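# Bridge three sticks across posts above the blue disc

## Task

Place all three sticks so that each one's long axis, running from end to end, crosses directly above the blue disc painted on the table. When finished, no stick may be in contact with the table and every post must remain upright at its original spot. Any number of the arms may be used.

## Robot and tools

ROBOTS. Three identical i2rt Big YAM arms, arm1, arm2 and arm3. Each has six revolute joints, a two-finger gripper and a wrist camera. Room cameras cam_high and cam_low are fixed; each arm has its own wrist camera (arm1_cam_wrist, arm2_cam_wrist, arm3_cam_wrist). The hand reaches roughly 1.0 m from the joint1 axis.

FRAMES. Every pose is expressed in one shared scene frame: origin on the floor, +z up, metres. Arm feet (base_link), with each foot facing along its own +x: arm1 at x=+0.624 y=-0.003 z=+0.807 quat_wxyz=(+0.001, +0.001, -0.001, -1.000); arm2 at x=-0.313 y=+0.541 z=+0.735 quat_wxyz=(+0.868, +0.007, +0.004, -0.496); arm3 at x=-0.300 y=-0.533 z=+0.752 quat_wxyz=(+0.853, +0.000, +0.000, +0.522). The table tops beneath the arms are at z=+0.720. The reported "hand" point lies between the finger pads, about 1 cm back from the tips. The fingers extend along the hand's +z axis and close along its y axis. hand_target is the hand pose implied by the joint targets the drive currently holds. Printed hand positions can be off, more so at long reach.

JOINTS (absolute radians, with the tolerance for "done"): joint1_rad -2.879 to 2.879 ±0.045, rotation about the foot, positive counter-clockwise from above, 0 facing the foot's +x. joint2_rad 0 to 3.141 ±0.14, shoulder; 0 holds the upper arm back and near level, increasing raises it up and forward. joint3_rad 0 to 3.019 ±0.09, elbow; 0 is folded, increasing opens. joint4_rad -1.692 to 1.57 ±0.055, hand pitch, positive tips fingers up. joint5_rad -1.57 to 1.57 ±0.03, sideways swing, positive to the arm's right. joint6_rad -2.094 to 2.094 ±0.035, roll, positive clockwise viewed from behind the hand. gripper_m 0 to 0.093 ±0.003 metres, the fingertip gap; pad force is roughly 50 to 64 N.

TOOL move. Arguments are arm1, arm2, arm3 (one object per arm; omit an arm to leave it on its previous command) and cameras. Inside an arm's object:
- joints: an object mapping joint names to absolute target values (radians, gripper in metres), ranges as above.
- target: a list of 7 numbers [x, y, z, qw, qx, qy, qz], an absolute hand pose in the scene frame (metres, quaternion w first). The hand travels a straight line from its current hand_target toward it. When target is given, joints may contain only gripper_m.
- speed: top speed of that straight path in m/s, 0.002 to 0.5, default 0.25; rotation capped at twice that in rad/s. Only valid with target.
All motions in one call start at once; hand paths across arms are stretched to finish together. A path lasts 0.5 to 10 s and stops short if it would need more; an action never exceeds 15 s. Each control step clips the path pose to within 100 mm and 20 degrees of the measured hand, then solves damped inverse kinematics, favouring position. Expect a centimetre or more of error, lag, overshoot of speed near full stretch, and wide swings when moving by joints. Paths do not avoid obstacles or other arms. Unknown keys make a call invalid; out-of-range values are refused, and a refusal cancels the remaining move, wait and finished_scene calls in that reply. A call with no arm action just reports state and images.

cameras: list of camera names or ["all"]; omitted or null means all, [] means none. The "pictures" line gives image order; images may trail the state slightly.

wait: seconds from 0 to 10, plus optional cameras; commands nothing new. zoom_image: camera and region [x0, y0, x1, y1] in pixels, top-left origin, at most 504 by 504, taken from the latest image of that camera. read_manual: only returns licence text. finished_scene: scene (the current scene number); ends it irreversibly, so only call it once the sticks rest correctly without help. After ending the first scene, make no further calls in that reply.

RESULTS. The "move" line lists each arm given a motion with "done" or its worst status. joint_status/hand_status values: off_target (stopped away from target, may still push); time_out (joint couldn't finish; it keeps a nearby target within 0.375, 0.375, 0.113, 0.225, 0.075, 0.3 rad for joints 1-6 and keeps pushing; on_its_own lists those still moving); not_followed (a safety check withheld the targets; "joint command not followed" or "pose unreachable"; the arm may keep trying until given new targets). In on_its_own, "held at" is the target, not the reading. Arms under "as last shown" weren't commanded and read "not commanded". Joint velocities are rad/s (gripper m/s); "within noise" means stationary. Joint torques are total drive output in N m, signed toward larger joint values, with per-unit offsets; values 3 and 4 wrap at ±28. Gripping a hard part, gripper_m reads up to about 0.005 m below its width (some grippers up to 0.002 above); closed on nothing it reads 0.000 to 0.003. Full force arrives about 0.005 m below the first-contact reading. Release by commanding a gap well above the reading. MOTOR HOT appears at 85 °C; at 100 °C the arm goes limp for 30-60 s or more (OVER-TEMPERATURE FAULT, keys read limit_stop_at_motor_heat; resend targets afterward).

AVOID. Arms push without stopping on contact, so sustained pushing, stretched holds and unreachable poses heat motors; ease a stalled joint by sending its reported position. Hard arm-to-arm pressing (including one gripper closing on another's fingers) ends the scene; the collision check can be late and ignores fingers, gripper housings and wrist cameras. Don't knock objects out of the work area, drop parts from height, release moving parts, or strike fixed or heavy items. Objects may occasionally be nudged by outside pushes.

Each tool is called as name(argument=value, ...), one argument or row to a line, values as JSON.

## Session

Done. Same for scene 3.

move(
  cameras=["cam_high"],
)

zoom_image(
  camera="cam_high",
  region=[300, 80, 640, 420],
)

Scene clock: 0.00 s.
Joint torques (N m): no reading
Heat: arm1: hottest joint1_rad 28 °C; arm2: hottest joint2_rad 28 °C; arm3: hottest joint2_rad 33 °C.
Joint velocities: within noise
arm1.joint_positions: joint1_rad=+0.325 joint2_rad=+0.519 joint3_rad=+1.406 joint4_rad=-1.251 joint5_rad=+0.201 joint6_rad=-0.395 gripper_m=+0.09396
arm1.joint_status: not commanded
arm1.hand: x=+0.4256 y=-0.0311 z=+1.3928 quat_wxyz=(+0.100, -0.787, -0.235, +0.561) (m; scene frame)
arm1.hand_target: x=+0.4293 y=-0.0298 z=+1.4031 quat_wxyz=(+0.100, -0.781, -0.232, +0.571) (m; scene frame)
arm1.hand_status: not commanded
arm2.joint_positions: joint1_rad=-0.016 joint2_rad=+0.444 joint3_rad=+1.405 joint4_rad=-1.317 joint5_rad=-0.211 joint6_rad=+0.103 gripper_m=+0.09396
arm2.joint_status: not commanded
arm2.hand: x=-0.2049 y=+0.4126 z=+1.3151 quat_wxyz=(-0.541, -0.401, -0.718, +0.177) (m; scene frame)
arm2.hand_target: x=-0.2070 y=+0.4161 z=+1.3260 quat_wxyz=(-0.550, -0.396, -0.712, +0.183) (m; scene frame)
arm2.hand_status: not commanded
arm3.joint_positions: joint1_rad=-0.128 joint2_rad=+0.494 joint3_rad=+1.321 joint4_rad=-1.510 joint5_rad=+0.214 joint6_rad=+0.129 gripper_m=+0.09396
arm3.joint_status: not commanded
arm3.hand: x=-0.1741 y=-0.4153 z=+1.2491 quat_wxyz=(-0.414, +0.325, -0.838, -0.141) (m; scene frame)
arm3.hand_target: x=-0.1751 y=-0.4168 z=+1.2599 quat_wxyz=(-0.424, +0.321, -0.834, -0.148) (m; scene frame)
arm3.hand_status: not commanded
pictures: cam_high
Images, in order (width x height): cam_high 896x504.

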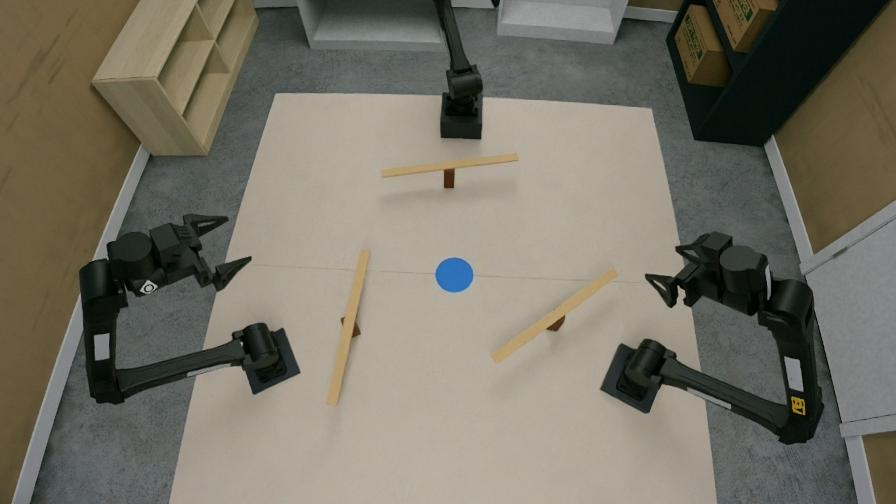

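Scaled by 1.482 from the camera's 896x504 image, which has a finer 1280x720 frame.

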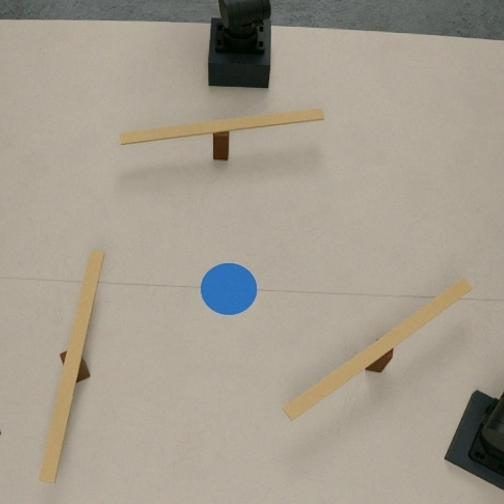

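move(
  arm1={"target":[0.350,-0.0076,0.92,0,-0.7688,0.6395,0],"joints":{"gripper_m":0.06},"speed":0.45},
  arm2={"target":[-0.2409,0.287,0.92,0,0.0427,0.9991,0],"joints":{"gripper_m":0.06},"speed":0.45},
  arm3={"target":[-0.1113,-0.3174,0.92,0,-0.8969,0.4423,0],"joints":{"gripper_m":0.06},"speed":0.45},
  cameras=["arm1_cam_wrist","arm2_cam_wrist","arm3_cam_wrist"],
)

Scene clock: 11.87 s.
Joint torques (N m): arm1=[0.44 -5.48 8.61 0.54 -0.04 0.07] | arm2=[2.37 -3.55 8.84 0.85 0.02 -0.08] | arm3=[-0.85 -7.24 10.43 0.54 0 -0.11]
Heat: arm1: hottest joint1_rad 28 °C; arm2: hottest joint2_rad 29 °C; arm3: hottest joint2_rad 33 °C.
move: arm1 done; arm2 done; arm3 done
Joint velocities: within noise
arm1.joint_positions: joint1_rad=+0.025 joint2_rad=+1.122 joint3_rad=+0.751 joint4_rad=-1.209 joint5_rad=+0.005 joint6_rad=+1.401 gripper_m=+0.06011
arm1.joint_status: all done
arm1.hand: x=+0.3517 y=-0.0083 z=+0.9212 quat_wxyz=(+0.004, -0.773, +0.634, -0.003) (m; scene frame)
arm1.hand_target: x=+0.3499 y=-0.0076 z=+0.9201 quat_wxyz=(+0.000, -0.769, +0.639, +0.000) (m; scene frame)
arm1.hand_status: done (0.002 m and 1.0 deg from the pose sent, 0.479 m and 125.9 deg at the start)
arm2.joint_positions: joint1_rad=-0.255 joint2_rad=+1.010 joint3_rad=+0.885 joint4_rad=-1.436 joint5_rad=+0.003 joint6_rad=-1.188 gripper_m=+0.06011
arm2.joint_status: all done
arm2.hand: x=-0.2435 y=+0.2880 z=+0.9221 quat_wxyz=(+0.000, -0.053, -0.999, -0.003) (m; scene frame)
arm2.hand_target: x=-0.2409 y=+0.2870 z=+0.9200 quat_wxyz=(+0.000, -0.043, -0.999, +0.000) (m; scene frame)
arm2.hand_status: done (0.003 m and 1.2 deg from the pose sent, 0.416 m and 85.5 deg at the start)
arm3.joint_positions: joint1_rad=-0.249 joint2_rad=+1.110 joint3_rad=+0.881 joint4_rad=-1.359 joint5_rad=-0.001 joint6_rad=-1.359 gripper_m=+0.06009
arm3.joint_status: all done
arm3.hand: x=-0.1137 y=-0.3217 z=+0.9176 quat_wxyz=(+0.008, +0.893, -0.450, -0.003) (m; scene frame)
arm3.hand_target: x=-0.1114 y=-0.3174 z=+0.9201 quat_wxyz=(+0.000, +0.897, -0.442, +0.000) (m; scene frame)
arm3.hand_status: done (0.005 m and 1.4 deg from the pose sent, 0.349 m and 97.1 deg at the start)
pictures: arm1_cam_wrist, arm2_cam_wrist, arm3_cam_wrist
Images, in order (width x height): arm1_cam_wrist 672x504, arm2_cam_wrist 672x504, arm3_cam_wrist 672x504.

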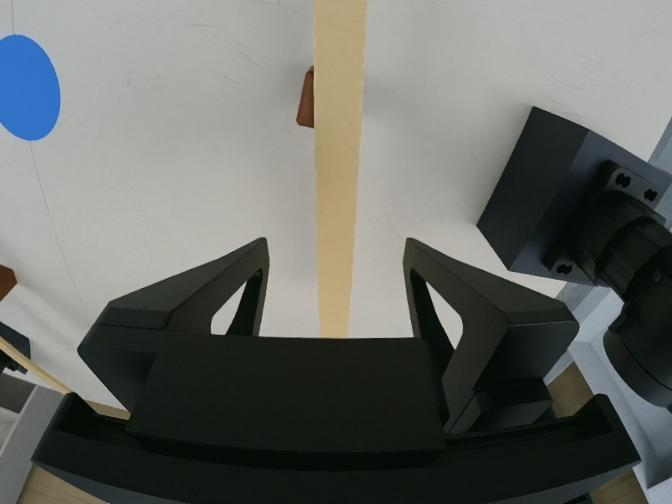

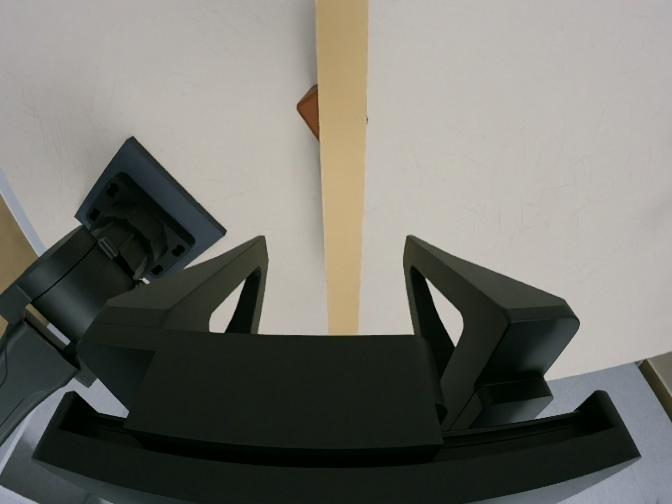

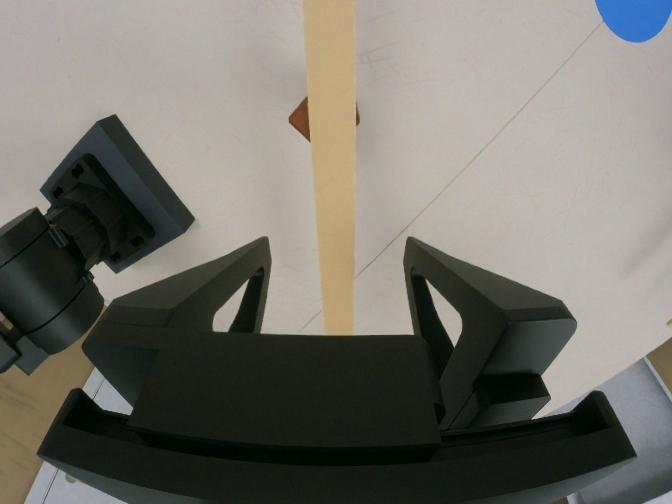

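move(
  arm1={"target":[0.350,-0.0076,0.822,0,-0.7688,0.6395,0],"speed":0.2},
  arm2={"target":[-0.2409,0.286,0.822,0,0.0427,0.9991,0],"speed":0.2},
  arm3={"target":[-0.1113,-0.3164,0.822,0,-0.9040,0.4275,0],"speed":0.2},
  cameras=["arm1_cam_wrist","arm2_cam_wrist","arm3_cam_wrist"],
)

move(
  arm1={"joints":{"gripper_m":0.03}},
  arm2={"joints":{"gripper_m":0.03}},
  arm3={"joints":{"gripper_m":0.03}},
  cameras=[],
)

move(
  arm1={"joints":{"gripper_m":0.018}},
  arm2={"joints":{"gripper_m":0.018}},
  arm3={"joints":{"gripper_m":0.018}},
  cameras=["arm1_cam_wrist","arm2_cam_wrist","arm3_cam_wrist","cam_high"],
)

Scene clock: 14.13 s.
Joint torques (N m): arm1=[0.67 -5.71 7.08 0.38 -0.1 0.03] | arm2=[2.08 -3.72 8.4 0.9 0.01 -0.09] | arm3=[-0.79 -7.65 9.55 0.58 0 -0.12]
Heat: arm1: hottest joint1_rad 28 °C; arm2: hottest joint2_rad 29 °C; arm3: hottest joint2_rad 33 °C.
move: arm1 done; arm2 done; arm3 done
Joint velocities: within noise
arm1.joint_positions: joint1_rad=+0.025 joint2_rad=+1.295 joint3_rad=+0.588 joint4_rad=-0.869 joint5_rad=+0.005 joint6_rad=+1.402 gripper_m=+0.06011
arm1.joint_status: not commanded
arm1.hand: x=+0.3513 y=-0.0086 z=+0.8238 quat_wxyz=(+0.003, -0.773, +0.635, -0.002) (m; scene frame)
arm1.hand_target: x=+0.3500 y=-0.0076 z=+0.8221 quat_wxyz=(+0.000, -0.769, +0.639, +0.000) (m; scene frame)
arm1.hand_status: done (0.002 m and 0.8 deg from the pose sent, 0.099 m and 1.0 deg at the start)
arm2.joint_positions: joint1_rad=-0.255 joint2_rad=+1.101 joint3_rad=+0.676 joint4_rad=-1.136 joint5_rad=+0.003 joint6_rad=-1.191 gripper_m=+0.06011
arm2.joint_status: not commanded
arm2.hand: x=-0.2429 y=+0.2876 z=+0.8241 quat_wxyz=(+0.000, -0.051, -0.999, -0.003) (m; scene frame)
arm2.hand_target: x=-0.2409 y=+0.2861 z=+0.8220 quat_wxyz=(+0.000, -0.043, -0.999, +0.000) (m; scene frame)
arm2.hand_status: done (0.003 m and 1.0 deg from the pose sent, 0.100 m and 1.2 deg at the start)
arm3.joint_positions: joint1_rad=-0.249 joint2_rad=+1.223 joint3_rad=+0.689 joint4_rad=-1.054 joint5_rad=-0.001 joint6_rad=-1.390 gripper_m=+0.06009
arm3.joint_status: not commanded
arm3.hand: x=-0.1143 y=-0.3223 z=+0.8198 quat_wxyz=(+0.008, +0.900, -0.436, -0.003) (m; scene frame)
arm3.hand_target: x=-0.1114 y=-0.3164 z=+0.8220 quat_wxyz=(+0.000, +0.904, -0.428, +0.000) (m; scene frame)
arm3.hand_status: done (0.007 m and 1.5 deg from the pose sent, 0.096 m and 3.1 deg at the start)
pictures: arm1_cam_wrist, arm2_cam_wrist, arm3_cam_wrist
Images, in order (width x height): arm1_cam_wrist 672x504, arm2_cam_wrist 672x504, arm3_cam_wrist 672x504.

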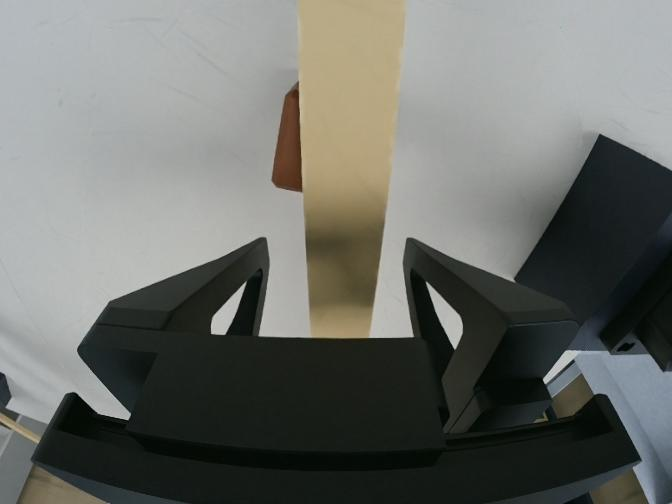

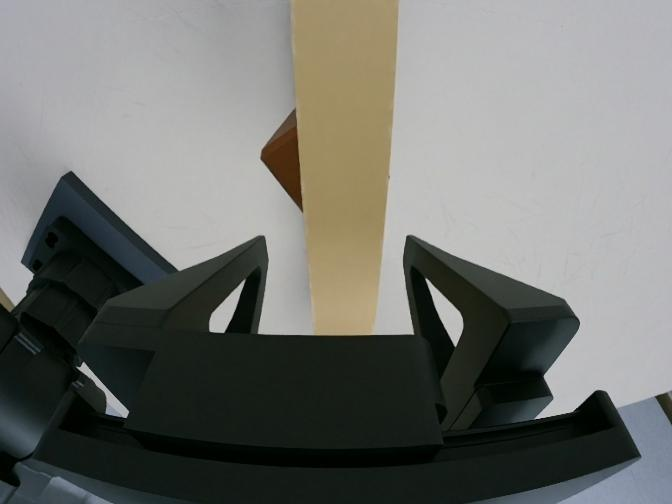

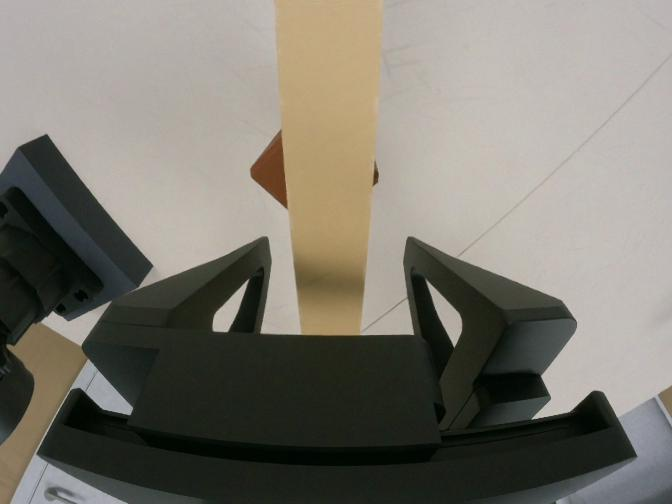

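Scene clock: 14.67 s.
Joint torques (N m): arm1=[0.67 -5.89 7.53 0.57 -0.02 0.07] | arm2=[2.08 -3.72 8.29 0.84 0.01 -0.08] | arm3=[-0.67 -7.59 9.5 0.51 -0.01 -0.11]
Heat: arm1: hottest joint1_rad 28 °C; arm2: hottest joint2_rad 29 °C; arm3: hottest joint2_rad 33 °C.
move: arm1 done; arm2 done; arm3 done
Joint velocities: within noise
arm1.joint_positions: joint1_rad=+0.025 joint2_rad=+1.295 joint3_rad=+0.588 joint4_rad=-0.869 joint5_rad=+0.005 joint6_rad=+1.402 gripper_m=+0.03013
arm1.joint_status: all done
arm1.hand: x=+0.3512 y=-0.0086 z=+0.8238 quat_wxyz=(+0.003, -0.773, +0.635, -0.002) (m; scene frame)
arm1.hand_target: x=+0.3499 y=-0.0076 z=+0.8221 quat_wxyz=(+0.000, -0.769, +0.639, +0.000) (m; scene frame)
arm1.hand_status: not commanded
arm2.joint_positions: joint1_rad=-0.255 joint2_rad=+1.101 joint3_rad=+0.676 joint4_rad=-1.135 joint5_rad=+0.003 joint6_rad=-1.192 gripper_m=+0.03012
arm2.joint_status: all done
arm2.hand: x=-0.2428 y=+0.2873 z=+0.8241 quat_wxyz=(+0.000, -0.051, -0.999, -0.002) (m; scene frame)
arm2.hand_target: x=-0.2409 y=+0.2861 z=+0.8220 quat_wxyz=(+0.000, -0.043, -0.999, +0.000) (m; scene frame)
arm2.hand_status: not commanded
arm3.joint_positions: joint1_rad=-0.249 joint2_rad=+1.223 joint3_rad=+0.689 joint4_rad=-1.054 joint5_rad=-0.001 joint6_rad=-1.390 gripper_m=+0.03008
arm3.joint_status: all done
arm3.hand: x=-0.1143 y=-0.3223 z=+0.8198 quat_wxyz=(+0.008, +0.900, -0.436, -0.003) (m; scene frame)
arm3.hand_target: x=-0.1114 y=-0.3164 z=+0.8220 quat_wxyz=(+0.000, +0.904, -0.427, +0.000) (m; scene frame)
arm3.hand_status: not commanded
pictures: none
No camera images: "cameras" was empty.

Scene clock: 15.10 s.
Joint torques (N m): arm1=[1.08 -5.42 7.2 0.61 -0.02 0.02] | arm2=[2.08 -3.66 8.28 0.83 0 -0.07] | arm3=[-0.79 -7.71 9.57 0.57 -0.03 -0.11]
Heat: arm1: hottest joint1_rad 28 °C; arm2: hottest joint2_rad 29 °C; arm3: hottest joint2_rad 33 °C.
move: arm1 off_target; arm2 off_target; arm3 off_target
Joint velocities: within noise
arm1.joint_positions: joint1_rad=+0.025 joint2_rad=+1.295 joint3_rad=+0.588 joint4_rad=-0.869 joint5_rad=+0.005 joint6_rad=+1.402 gripper_m=+0.02763
arm1.joint_status: gripper_m off_target (ended at +0.02766, target +0.01800)
arm1.hand: x=+0.3512 y=-0.0086 z=+0.8238 quat_wxyz=(+0.003, -0.773, +0.635, -0.002) (m; scene frame)
arm1.hand_target: x=+0.3499 y=-0.0076 z=+0.8221 quat_wxyz=(+0.000, -0.769, +0.639, +0.000) (m; scene frame)
arm1.hand_status: not commanded
arm2.joint_positions: joint1_rad=-0.255 joint2_rad=+1.101 joint3_rad=+0.676 joint4_rad=-1.135 joint5_rad=+0.003 joint6_rad=-1.194 gripper_m=+0.02702
arm2.joint_status: gripper_m off_target (ended at +0.02705, target +0.01800)
arm2.hand: x=-0.2428 y=+0.2873 z=+0.8241 quat_wxyz=(+0.000, -0.050, -0.999, -0.002) (m; scene frame)
arm2.hand_target: x=-0.2409 y=+0.2861 z=+0.8220 quat_wxyz=(+0.000, -0.043, -0.999, +0.000) (m; scene frame)
arm2.hand_status: not commanded
arm3.joint_positions: joint1_rad=-0.249 joint2_rad=+1.223 joint3_rad=+0.689 joint4_rad=-1.053 joint5_rad=-0.001 joint6_rad=-1.391 gripper_m=+0.02717
arm3.joint_status: gripper_m off_target (ended at +0.02720, target +0.01800)
arm3.hand: x=-0.1142 y=-0.3222 z=+0.8198 quat_wxyz=(+0.008, +0.900, -0.436, -0.003) (m; scene frame)
arm3.hand_target: x=-0.1114 y=-0.3165 z=+0.8220 quat_wxyz=(+0.000, +0.904, -0.427, +0.000) (m; scene frame)
arm3.hand_status: not commanded
pictures: arm1_cam_wrist, arm2_cam_wrist, arm3_cam_wrist, cam_high
Images, in order (width x height): arm1_cam_wrist 672x504, arm2_cam_wrist 672x504, arm3_cam_wrist 672x504, cam_high 896x504.

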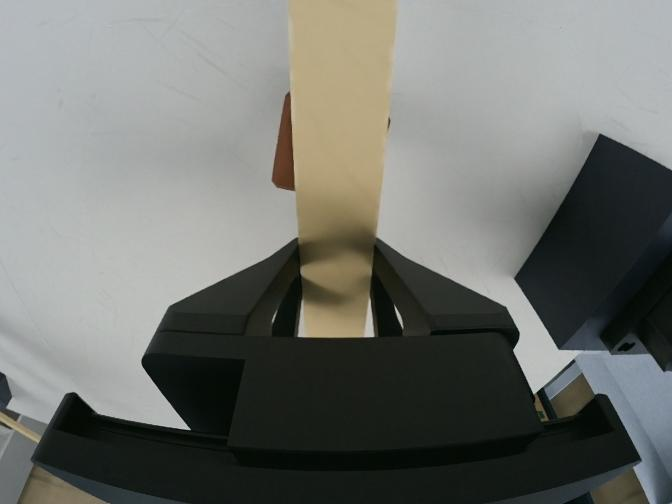

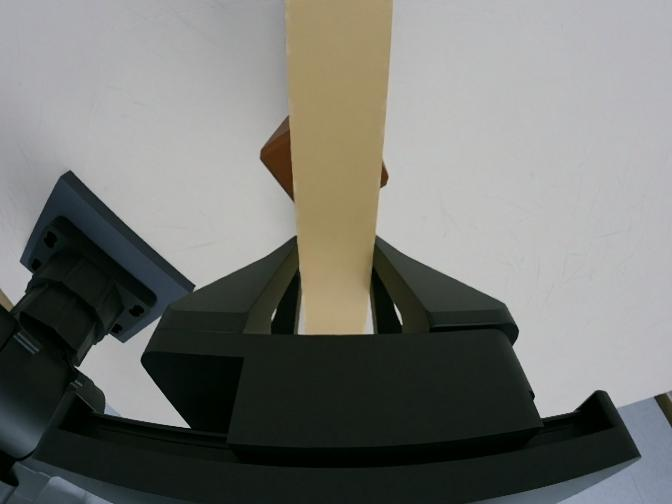

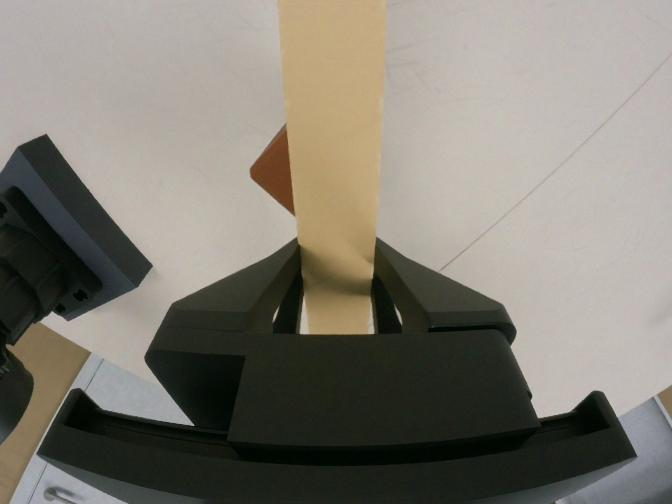

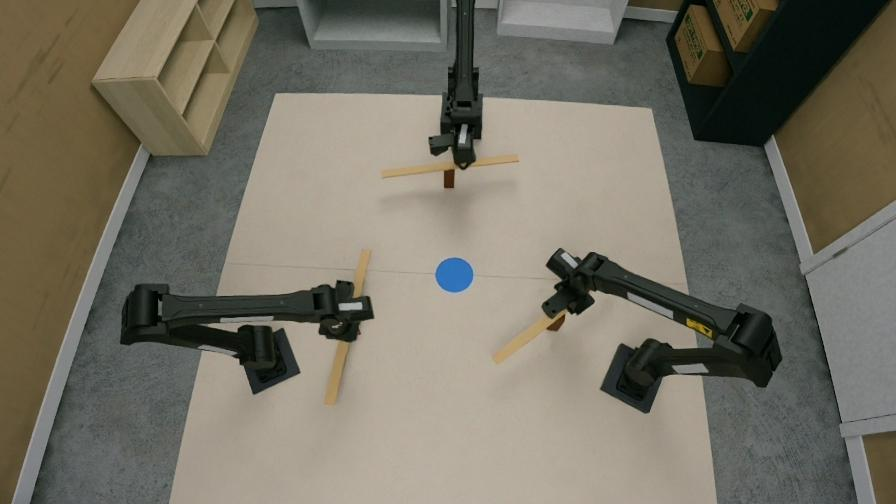

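move(
  arm1={"target":[0.350,-0.0076,0.902,0,-0.7688,0.6395,0],"speed":0.2},
  arm2={"target":[-0.2409,0.286,0.902,0,0.0427,0.9991,0],"speed":0.2},
  arm3={"target":[-0.1113,-0.3164,0.902,0,-0.9040,0.4275,0],"speed":0.2},
  cameras=["cam_low"],
)

move(
  arm2={"target":[-0.194,0.272,0.92,0.1128,0.4233,0.8974,-0.0532],"speed":0.4},
  arm3={"target":[-0.123,-0.258,0.94,0.1049,-0.5368,0.8345,0.0675],"speed":0.4},
  cameras=["cam_low"],
)

move(
  arm1={"target":[0.315,0.029,0.94,-0.0091,-0.9895,-0.0726,0.1244],"speed":0.4},
  cameras=["cam_high","cam_low"],
)

zoom_image(
  camera="cam_high",
  region=[300, 80, 640, 420],
)

Scene clock: 19.03 s.
Joint torques (N m): arm1=[0.26 -5.19 12.12 -0.55 -0.03 0.04] | arm2=[2.2 -3.96 13.11 -0.24 -0.03 -0.05] | arm3=[-0.85 -7.53 12.96 -0.12 -0.05 -0.09]
Heat: arm1: hottest joint1_rad 28 °C; arm2: hottest joint2_rad 29 °C; arm3: hottest joint2_rad 33 °C.
move: arm1 off_target; arm2 off_target; arm3 off_target
Joint velocities: within noise
arm1.joint_positions: joint1_rad=+0.025 joint2_rad=+1.144 joint3_rad=+0.670 joint4_rad=-1.125 joint5_rad=+0.005 joint6_rad=+1.403 gripper_m=+0.02763
arm1.joint_status: not commanded
arm1.hand: x=+0.3648 y=-0.0081 z=+0.8874 quat_wxyz=(+0.011, -0.772, +0.635, -0.011) (m; scene frame)
arm1.hand_target: x=+0.3504 y=-0.0076 z=+0.9019 quat_wxyz=(+0.000, -0.769, +0.640, +0.000) (m; scene frame)
arm1.hand_status: off_target (0.021 m and 1.9 deg from the pose sent, 0.078 m and 0.8 deg at the start)
arm2.joint_positions: joint1_rad=-0.255 joint2_rad=+1.026 joint3_rad=+0.785 joint4_rad=-1.361 joint5_rad=+0.004 joint6_rad=-1.194 gripper_m=+0.02702
arm2.joint_status: not commanded
arm2.hand: x=-0.2470 y=+0.3006 z=+0.8813 quat_wxyz=(+0.007, -0.050, -0.998, -0.022) (m; scene frame)
arm2.hand_target: x=-0.2411 y=+0.2868 z=+0.9017 quat_wxyz=(+0.000, -0.043, -0.999, +0.000) (m; scene frame)
arm2.hand_status: off_target (0.026 m and 2.8 deg from the pose sent, 0.078 m and 0.9 deg at the start)
arm3.joint_positions: joint1_rad=-0.249 joint2_rad=+1.128 joint3_rad=+0.813 joint4_rad=-1.287 joint5_rad=+0.000 joint6_rad=-1.391 gripper_m=+0.02717
arm3.joint_status: not commanded
arm3.hand: x=-0.1173 y=-0.3261 z=+0.8878 quat_wxyz=(+0.015, +0.900, -0.436, -0.004) (m; scene frame)
arm3.hand_target: x=-0.1115 y=-0.3167 z=+0.9020 quat_wxyz=(+0.000, +0.904, -0.428, +0.000) (m; scene frame)
arm3.hand_status: off_target (0.018 m and 2.1 deg from the pose sent, 0.082 m and 1.4 deg at the start)
pictures: cam_low
Images, in order (width x height): cam_low 896x504.

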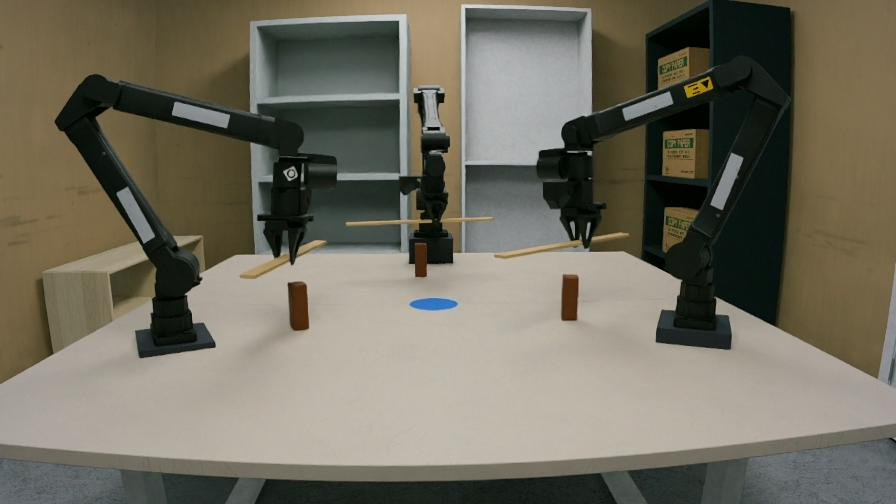

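Scene clock: 21.47 s.
Joint torques (N m): arm1=[0.21 -4.66 11.99 -0.42 0.02 0.03] | arm2=[2.43 -4.25 11.59 1.43 0.02 0.09] | arm3=[-0.79 -8.23 15.19 1.03 0.06 0.11]
Heat: arm1: hottest joint1_rad 28 °C; arm2: hottest joint2_rad 29 °C; arm3: hottest joint2_rad 33 °C.
move: arm2 off_target; arm3 off_target
Joint velocities: within noise
arm1: as last shown
arm2.joint_positions: joint1_rad=-0.161 joint2_rad=+0.942 joint3_rad=+0.785 joint4_rad=-1.216 joint5_rad=-0.071 joint6_rad=-0.310 gripper_m=+0.02701
arm2.joint_status: not commanded
arm2.hand: x=-0.2008 y=+0.2813 z=+0.9046 quat_wxyz=(-0.093, -0.426, -0.900, +0.034) (m; scene frame)
arm2.hand_target: x=-0.1943 y=+0.2725 z=+0.9201 quat_wxyz=(-0.113, -0.423, -0.897, +0.053) (m; scene frame)
arm2.hand_status: off_target (0.019 m and 3.2 deg from the pose sent, 0.072 m and 47.5 deg at the start)
arm3.joint_positions: joint1_rad=-0.128 joint2_rad=+1.057 joint3_rad=+0.819 joint4_rad=-1.172 joint5_rad=-0.043 joint6_rad=-0.173 gripper_m=+0.02726
arm3.joint_status: not commanded
arm3.hand: x=-0.1333 y=-0.2769 z=+0.9116 quat_wxyz=(-0.066, +0.540, -0.837, -0.051) (m; scene frame)
arm3.hand_target: x=-0.1239 y=-0.2594 z=+0.9403 quat_wxyz=(-0.105, +0.537, -0.834, -0.068) (m; scene frame)
arm3.hand_status: off_target (0.036 m and 4.8 deg from the pose sent, 0.086 m and 64.6 deg at the start)
pictures: cam_low
Images, in order (width x height): cam_low 896x504.

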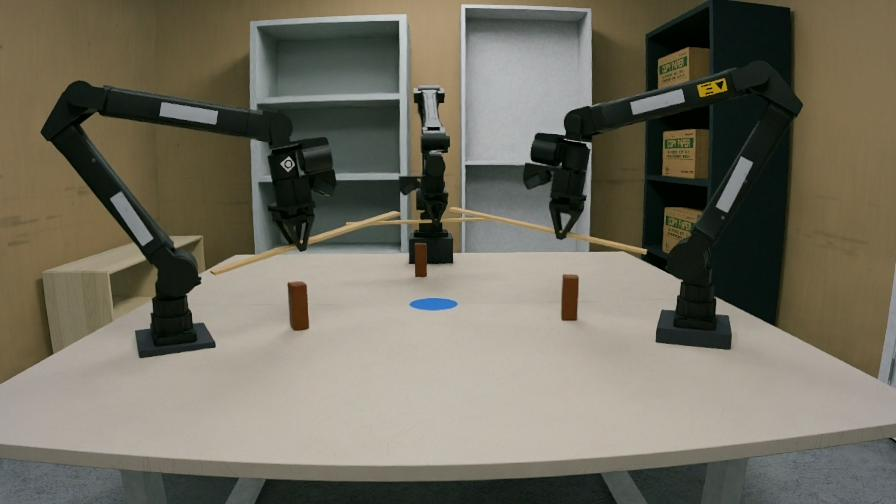

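Scene clock: 24.40 s.
Joint torques (N m): arm1=[0.38 -4.95 13.82 1.03 -0.26 -0.1] | arm2=[2.49 -4.31 11.62 1.44 0.01 0.11] | arm3=[-0.85 -8.29 15.15 1.05 0.05 0.12]
Heat: arm1: hottest joint1_rad 28 °C; arm2: hottest joint2_rad 29 °C; arm3: hottest joint2_rad 33 °C.
move: arm1 off_target
Joint velocities: within noise
arm1.joint_positions: joint1_rad=-0.130 joint2_rad=+1.041 joint3_rad=+0.670 joint4_rad=-1.036 joint5_rad=-0.063 joint6_rad=-0.267 gripper_m=+0.02768
arm1.joint_status: not commanded
arm1.hand: x=+0.3399 y=+0.0236 z=+0.9149 quat_wxyz=(-0.016, -0.994, -0.072, +0.085) (m; scene frame)
arm1.hand_target: x=+0.3166 y=+0.0288 z=+0.9406 quat_wxyz=(-0.009, -0.990, -0.073, +0.124) (m; scene frame)
arm1.hand_status: off_target (0.036 m and 4.6 deg from the pose sent, 0.081 m and 88.4 deg at the start)
arm2.joint_positions: joint1_rad=-0.160 joint2_rad=+0.942 joint3_rad=+0.785 joint4_rad=-1.216 joint5_rad=-0.071 joint6_rad=-0.309 gripper_m=+0.02701
arm2.joint_status: not commanded
arm2.hand: x=-0.2007 y=+0.2814 z=+0.9046 quat_wxyz=(-0.093, -0.426, -0.900, +0.035) (m; scene frame)
arm2.hand_target: x=-0.1942 y=+0.2725 z=+0.9201 quat_wxyz=(-0.113, -0.423, -0.897, +0.053) (m; scene frame)
arm2.hand_status: not commanded
arm3: as last shown
arm3.joint_positions: joint1_rad=-0.128 joint2_rad=+1.057 joint3_rad=+0.819 joint4_rad=-1.172 joint5_rad=-0.043 joint6_rad=-0.172 gripper_m=+0.02726
pictures: cam_high, cam_low
Images, in order (width x height): cam_high 896x504, cam_low 896x504.

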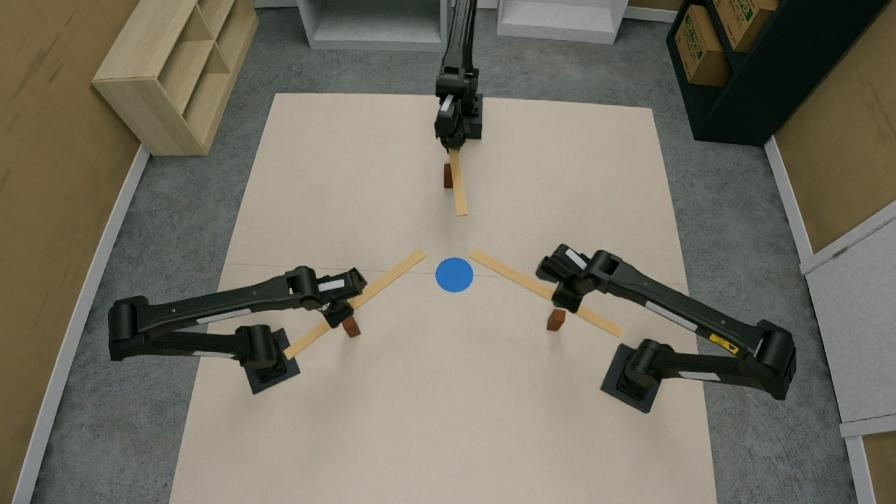

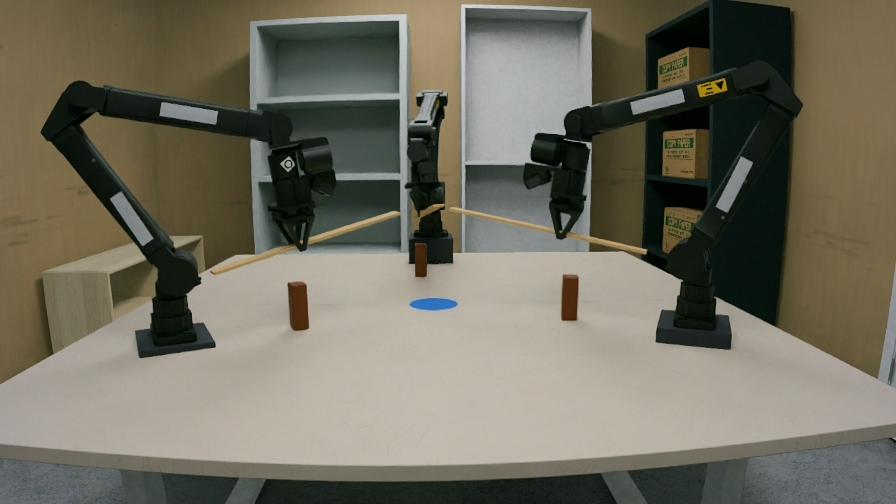

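Scaled by 1.482 from the camera's 896x504 image, which has a finer 1280x720 frame.

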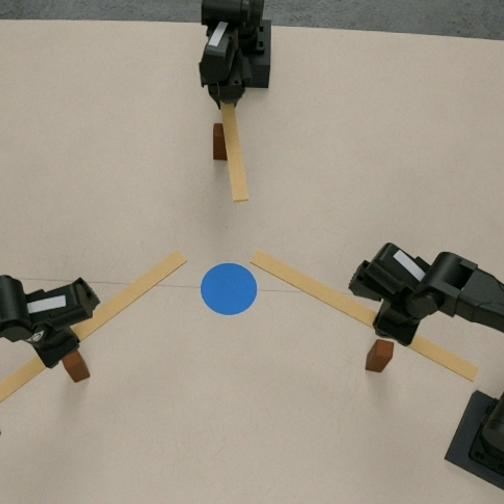

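move(
  arm2={"target":[-0.151,0.220,0.917,0.1259,0.4263,0.8938,-0.0601],"speed":0.2},
  arm3={"target":[-0.070,-0.126,0.955,0.1121,-0.5489,0.8250,0.0746],"speed":0.2},
  cameras=["cam_high","cam_low"],
)

Scene clock: 29.70 s.
Joint torques (N m): arm1=[-0.67 -5.36 13.93 0.92 -0.24 -0.08] | arm2=[2.37 -4.25 14.71 1.44 0.04 0.1] | arm3=[-0.91 -12.98 14.86 0.96 0.06 0.11]
Heat: arm1: hottest joint3_rad 29 °C; arm2: hottest joint2_rad 29 °C; arm3: hottest joint2_rad 33 °C.
move: arm2 off_target; arm3 off_target
Joint velocities: within noise
arm1: as last shown
arm1.joint_positions: joint1_rad=-0.130 joint2_rad=+1.041 joint3_rad=+0.670 joint4_rad=-1.036 joint5_rad=-0.063 joint6_rad=-0.268 gripper_m=+0.02768
arm2.joint_positions: joint1_rad=-0.096 joint2_rad=+1.087 joint3_rad=+0.837 joint4_rad=-1.106 joint5_rad=-0.060 joint6_rad=-0.239 gripper_m=+0.02701
arm2.joint_status: not commanded
arm2.hand: x=-0.1656 y=+0.2444 z=+0.8907 quat_wxyz=(-0.098, -0.428, -0.897, +0.038) (m; scene frame)
arm2.hand_target: x=-0.1519 y=+0.2220 z=+0.9175 quat_wxyz=(-0.126, -0.426, -0.894, +0.060) (m; scene frame)
arm2.hand_status: off_target (0.039 m and 4.1 deg from the pose sent, 0.080 m and 4.8 deg at the start)
arm3.joint_positions: joint1_rad=-0.059 joint2_rad=+1.400 joint3_rad=+1.162 joint4_rad=-1.118 joint5_rad=-0.037 joint6_rad=-0.138 gripper_m=+0.02725
arm3.joint_status: not commanded
arm3.hand: x=-0.0778 y=-0.1439 z=+0.9356 quat_wxyz=(-0.089, +0.553, -0.826, -0.063) (m; scene frame)
arm3.hand_target: x=-0.0707 y=-0.1270 z=+0.9553 quat_wxyz=(-0.112, +0.549, -0.825, -0.075) (m; scene frame)
arm3.hand_status: off_target (0.028 m and 3.0 deg from the pose sent, 0.169 m and 6.1 deg at the start)
pictures: cam_high, cam_low
Images, in order (width x height): cam_high 896x504, cam_low 896x504.

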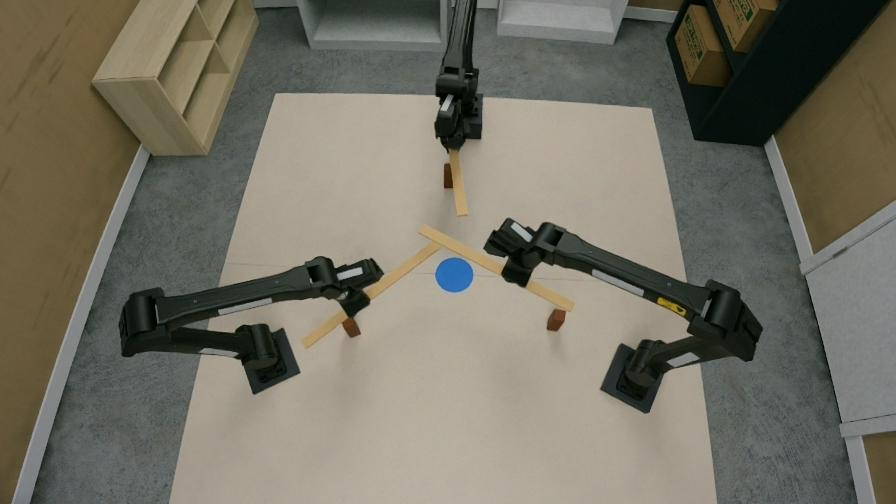

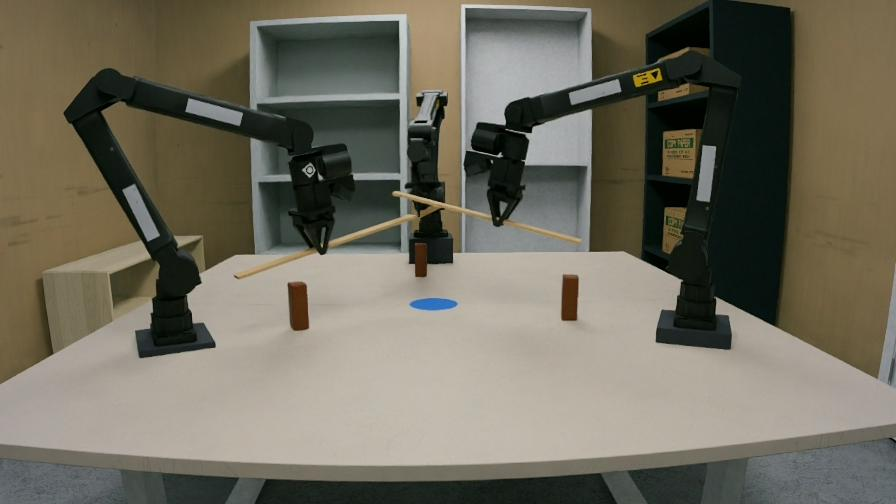

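move(
  arm1={"target":[0.25,0.024,0.975,-0.0117,-0.9872,-0.0864,0.1341],"speed":0.2},
  arm2={"target":[-0.147,0.216,0.905,0.1301,0.4253,0.8932,-0.0620],"speed":0.2},
  arm3={"target":[-0.073,-0.134,0.907,0.1039,-0.5494,0.8260,0.0691],"speed":0.2},
  cameras=["cam_high","cam_low"],
)

Scene clock: 32.90 s.
Joint torques (N m): arm1=[1.2 -5.89 13.93 0.13 -0.2 -0.02] | arm2=[2.49 -4.48 13.22 1.58 -0.01 0.11] | arm3=[-0.91 -13.22 11.14 1.17 0.04 0.1]
Heat: arm1: hottest joint3_rad 30 °C; arm2: hottest joint2_rad 29 °C; arm3: hottest joint2_rad 33 °C.
move: arm1 off_target; arm2 off_target; arm3 done
Joint velocities: within noise
arm1.joint_positions: joint1_rad=-0.110 joint2_rad=+1.174 joint3_rad=+0.870 joint4_rad=-1.036 joint5_rad=-0.068 joint6_rad=-0.268 gripper_m=+0.02768
arm1.joint_status: not commanded
arm1.hand: x=+0.2659 y=+0.0252 z=+0.9567 quat_wxyz=(-0.013, -0.989, -0.083, +0.118) (m; scene frame)
arm1.hand_target: x=+0.2508 y=+0.0239 z=+0.9749 quat_wxyz=(-0.012, -0.987, -0.087, +0.134) (m; scene frame)
arm1.hand_status: off_target (0.024 m and 1.9 deg from the pose sent, 0.108 m and 5.9 deg at the start)
arm2.joint_positions: joint1_rad=-0.093 joint2_rad=+1.107 joint3_rad=+0.837 joint4_rad=-1.059 joint5_rad=-0.060 joint6_rad=-0.235 gripper_m=+0.02701
arm2.joint_status: not commanded
arm2.hand: x=-0.1596 y=+0.2341 z=+0.8870 quat_wxyz=(-0.109, -0.428, -0.896, +0.046) (m; scene frame)
arm2.hand_target: x=-0.1476 y=+0.2171 z=+0.9054 quat_wxyz=(-0.130, -0.425, -0.893, +0.062) (m; scene frame)
arm2.hand_status: off_target (0.028 m and 3.1 deg from the pose sent, 0.037 m and 4.6 deg at the start)
arm3.joint_positions: joint1_rad=-0.059 joint2_rad=+1.425 joint3_rad=+1.099 joint4_rad=-1.018 joint5_rad=-0.034 joint6_rad=-0.137 gripper_m=+0.02725
arm3.joint_status: not commanded
arm3.hand: x=-0.0758 y=-0.1414 z=+0.9035 quat_wxyz=(-0.095, +0.553, -0.826, -0.065) (m; scene frame)
arm3.hand_target: x=-0.0731 y=-0.1341 z=+0.9071 quat_wxyz=(-0.104, +0.549, -0.826, -0.069) (m; scene frame)
arm3.hand_status: done (0.009 m and 1.2 deg from the pose sent, 0.031 m and 1.9 deg at the start)
pictures: cam_high, cam_low
Images, in order (width x height): cam_high 896x504, cam_low 896x504.

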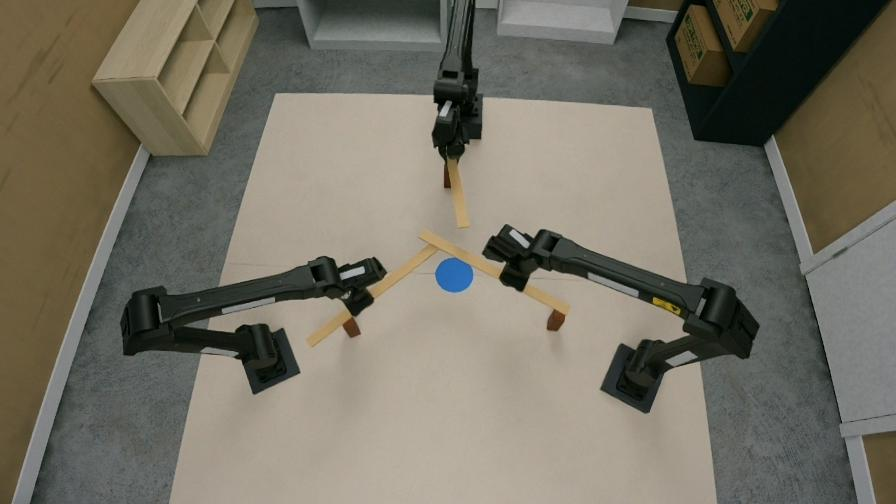

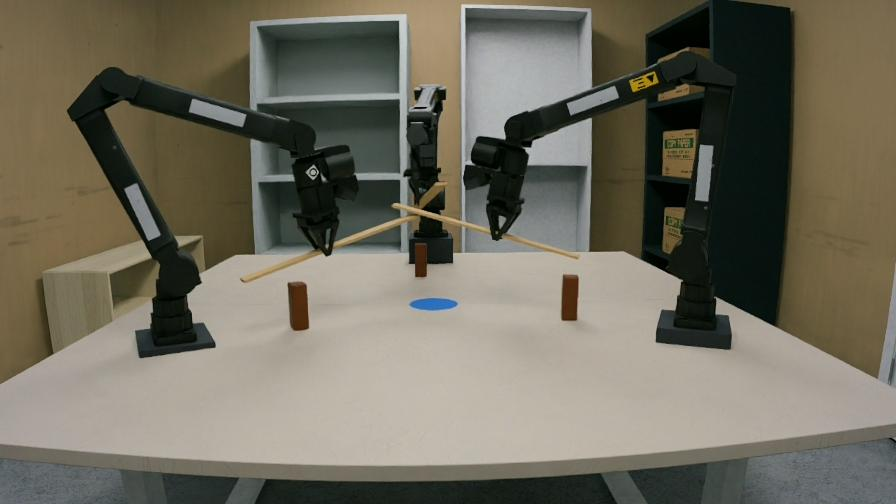

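zoom_image(
  camera="cam_low",
  region=[380, 160, 530, 260],
)

zoom_image(
  camera="cam_high",
  region=[290, 180, 590, 360],
)

Scaled by 3.360 from the camera's 896x504 image, which has a finer 1280x720 frame.

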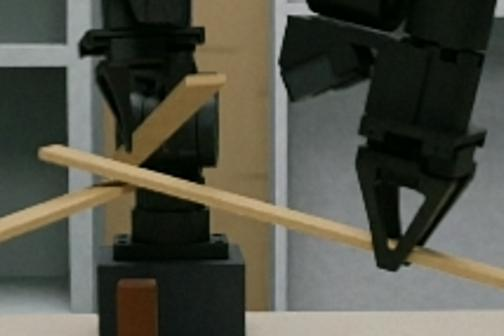

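Scaled by 1.680 from the camera's 896x504 image, which has a finer 1280x720 frame.

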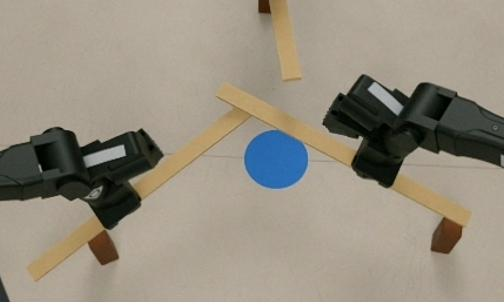

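move(
  arm1={"target":[0.175,0.0115,0.962,-0.0117,-0.9872,-0.0864,0.1341],"speed":0.2},
  cameras=[],
)

move(
  arm1={"target":[0.179,0.013,0.908,-0.0108,-0.9899,-0.0866,0.1117],"speed":0.15},
  cameras=["cam_high","cam_low"],
)

Scene clock: 35.57 s.
Joint torques (N m): arm1=[1.61 -9.82 14.26 0.87 0.02 0.07] | arm2=[2.49 -4.42 13.22 1.54 -0.01 0.11] | arm3=[-0.79 -13.33 11.11 1.22 0.07 0.08]
Heat: arm1: hottest joint3_rad 31 °C; arm2: hottest joint2_rad 29 °C; arm3: hottest joint2_rad 33 °C.
move: arm1 off_target
Joint velocities: within noise
arm1.joint_positions: joint1_rad=-0.060 joint2_rad=+1.386 joint3_rad=+1.013 joint4_rad=-1.000 joint5_rad=-0.060 joint6_rad=-0.228 gripper_m=+0.02768
arm1.joint_status: not commanded
arm1.hand: x=+0.2009 y=+0.0120 z=+0.9391 quat_wxyz=(-0.017, -0.991, -0.088, +0.101) (m; scene frame)
arm1.hand_target: x=+0.1766 y=+0.0114 z=+0.9627 quat_wxyz=(-0.012, -0.987, -0.086, +0.134) (m; scene frame)
arm1.hand_status: off_target (0.035 m and 3.8 deg from the pose sent, 0.092 m and 1.9 deg at the start)
arm2, arm3: as last shown
arm2.hand_target: x=-0.1476 y=+0.2172 z=+0.9054 quat_wxyz=(-0.130, -0.425, -0.893, +0.062) (m; scene frame)
pictures: none
No camera images: "cameras" was empty.

Scene clock: 36.53 s.
Joint torques (N m): arm1=[1.14 -10.23 8.84 1.33 -0.02 0.01] | arm2=[2.43 -4.42 13.23 1.55 -0.01 0.11] | arm3=[-1.03 -13.04 11.15 1.16 0.08 0.1]
Heat: arm1: hottest joint3_rad 31 °C; arm2: hottest joint2_rad 29 °C; arm3: hottest joint2_rad 33 °C.
move: arm1 done
Joint velocities: within noise
arm1.joint_positions: joint1_rad=-0.060 joint2_rad=+1.459 joint3_rad=+1.006 joint4_rad=-0.905 joint5_rad=-0.053 joint6_rad=-0.228 gripper_m=+0.02768
arm1.joint_status: not commanded
arm1.hand: x=+0.1817 y=+0.0144 z=+0.9108 quat_wxyz=(-0.012, -0.990, -0.087, +0.108) (m; scene frame)
arm1.hand_target: x=+0.1791 y=+0.0129 z=+0.9080 quat_wxyz=(-0.011, -0.990, -0.087, +0.112) (m; scene frame)
arm1.hand_status: done (0.004 m and 0.5 deg from the pose sent, 0.038 m and 1.4 deg at the start)
arm2, arm3: as last shown
pictures: cam_high, cam_low
Images, in order (width x height): cam_high 896x504, cam_low 896x504.

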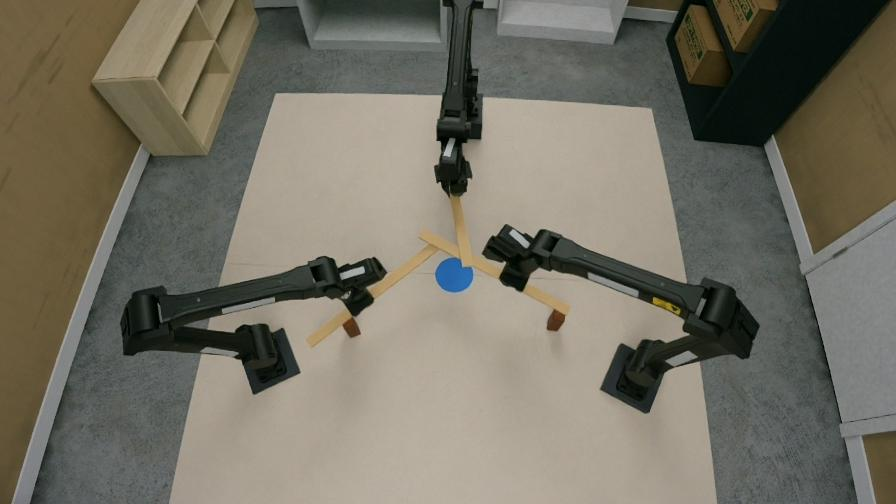

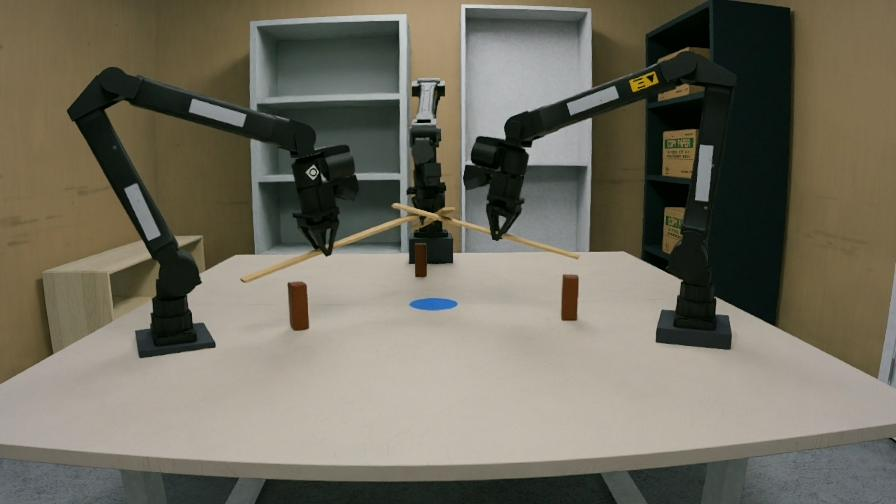

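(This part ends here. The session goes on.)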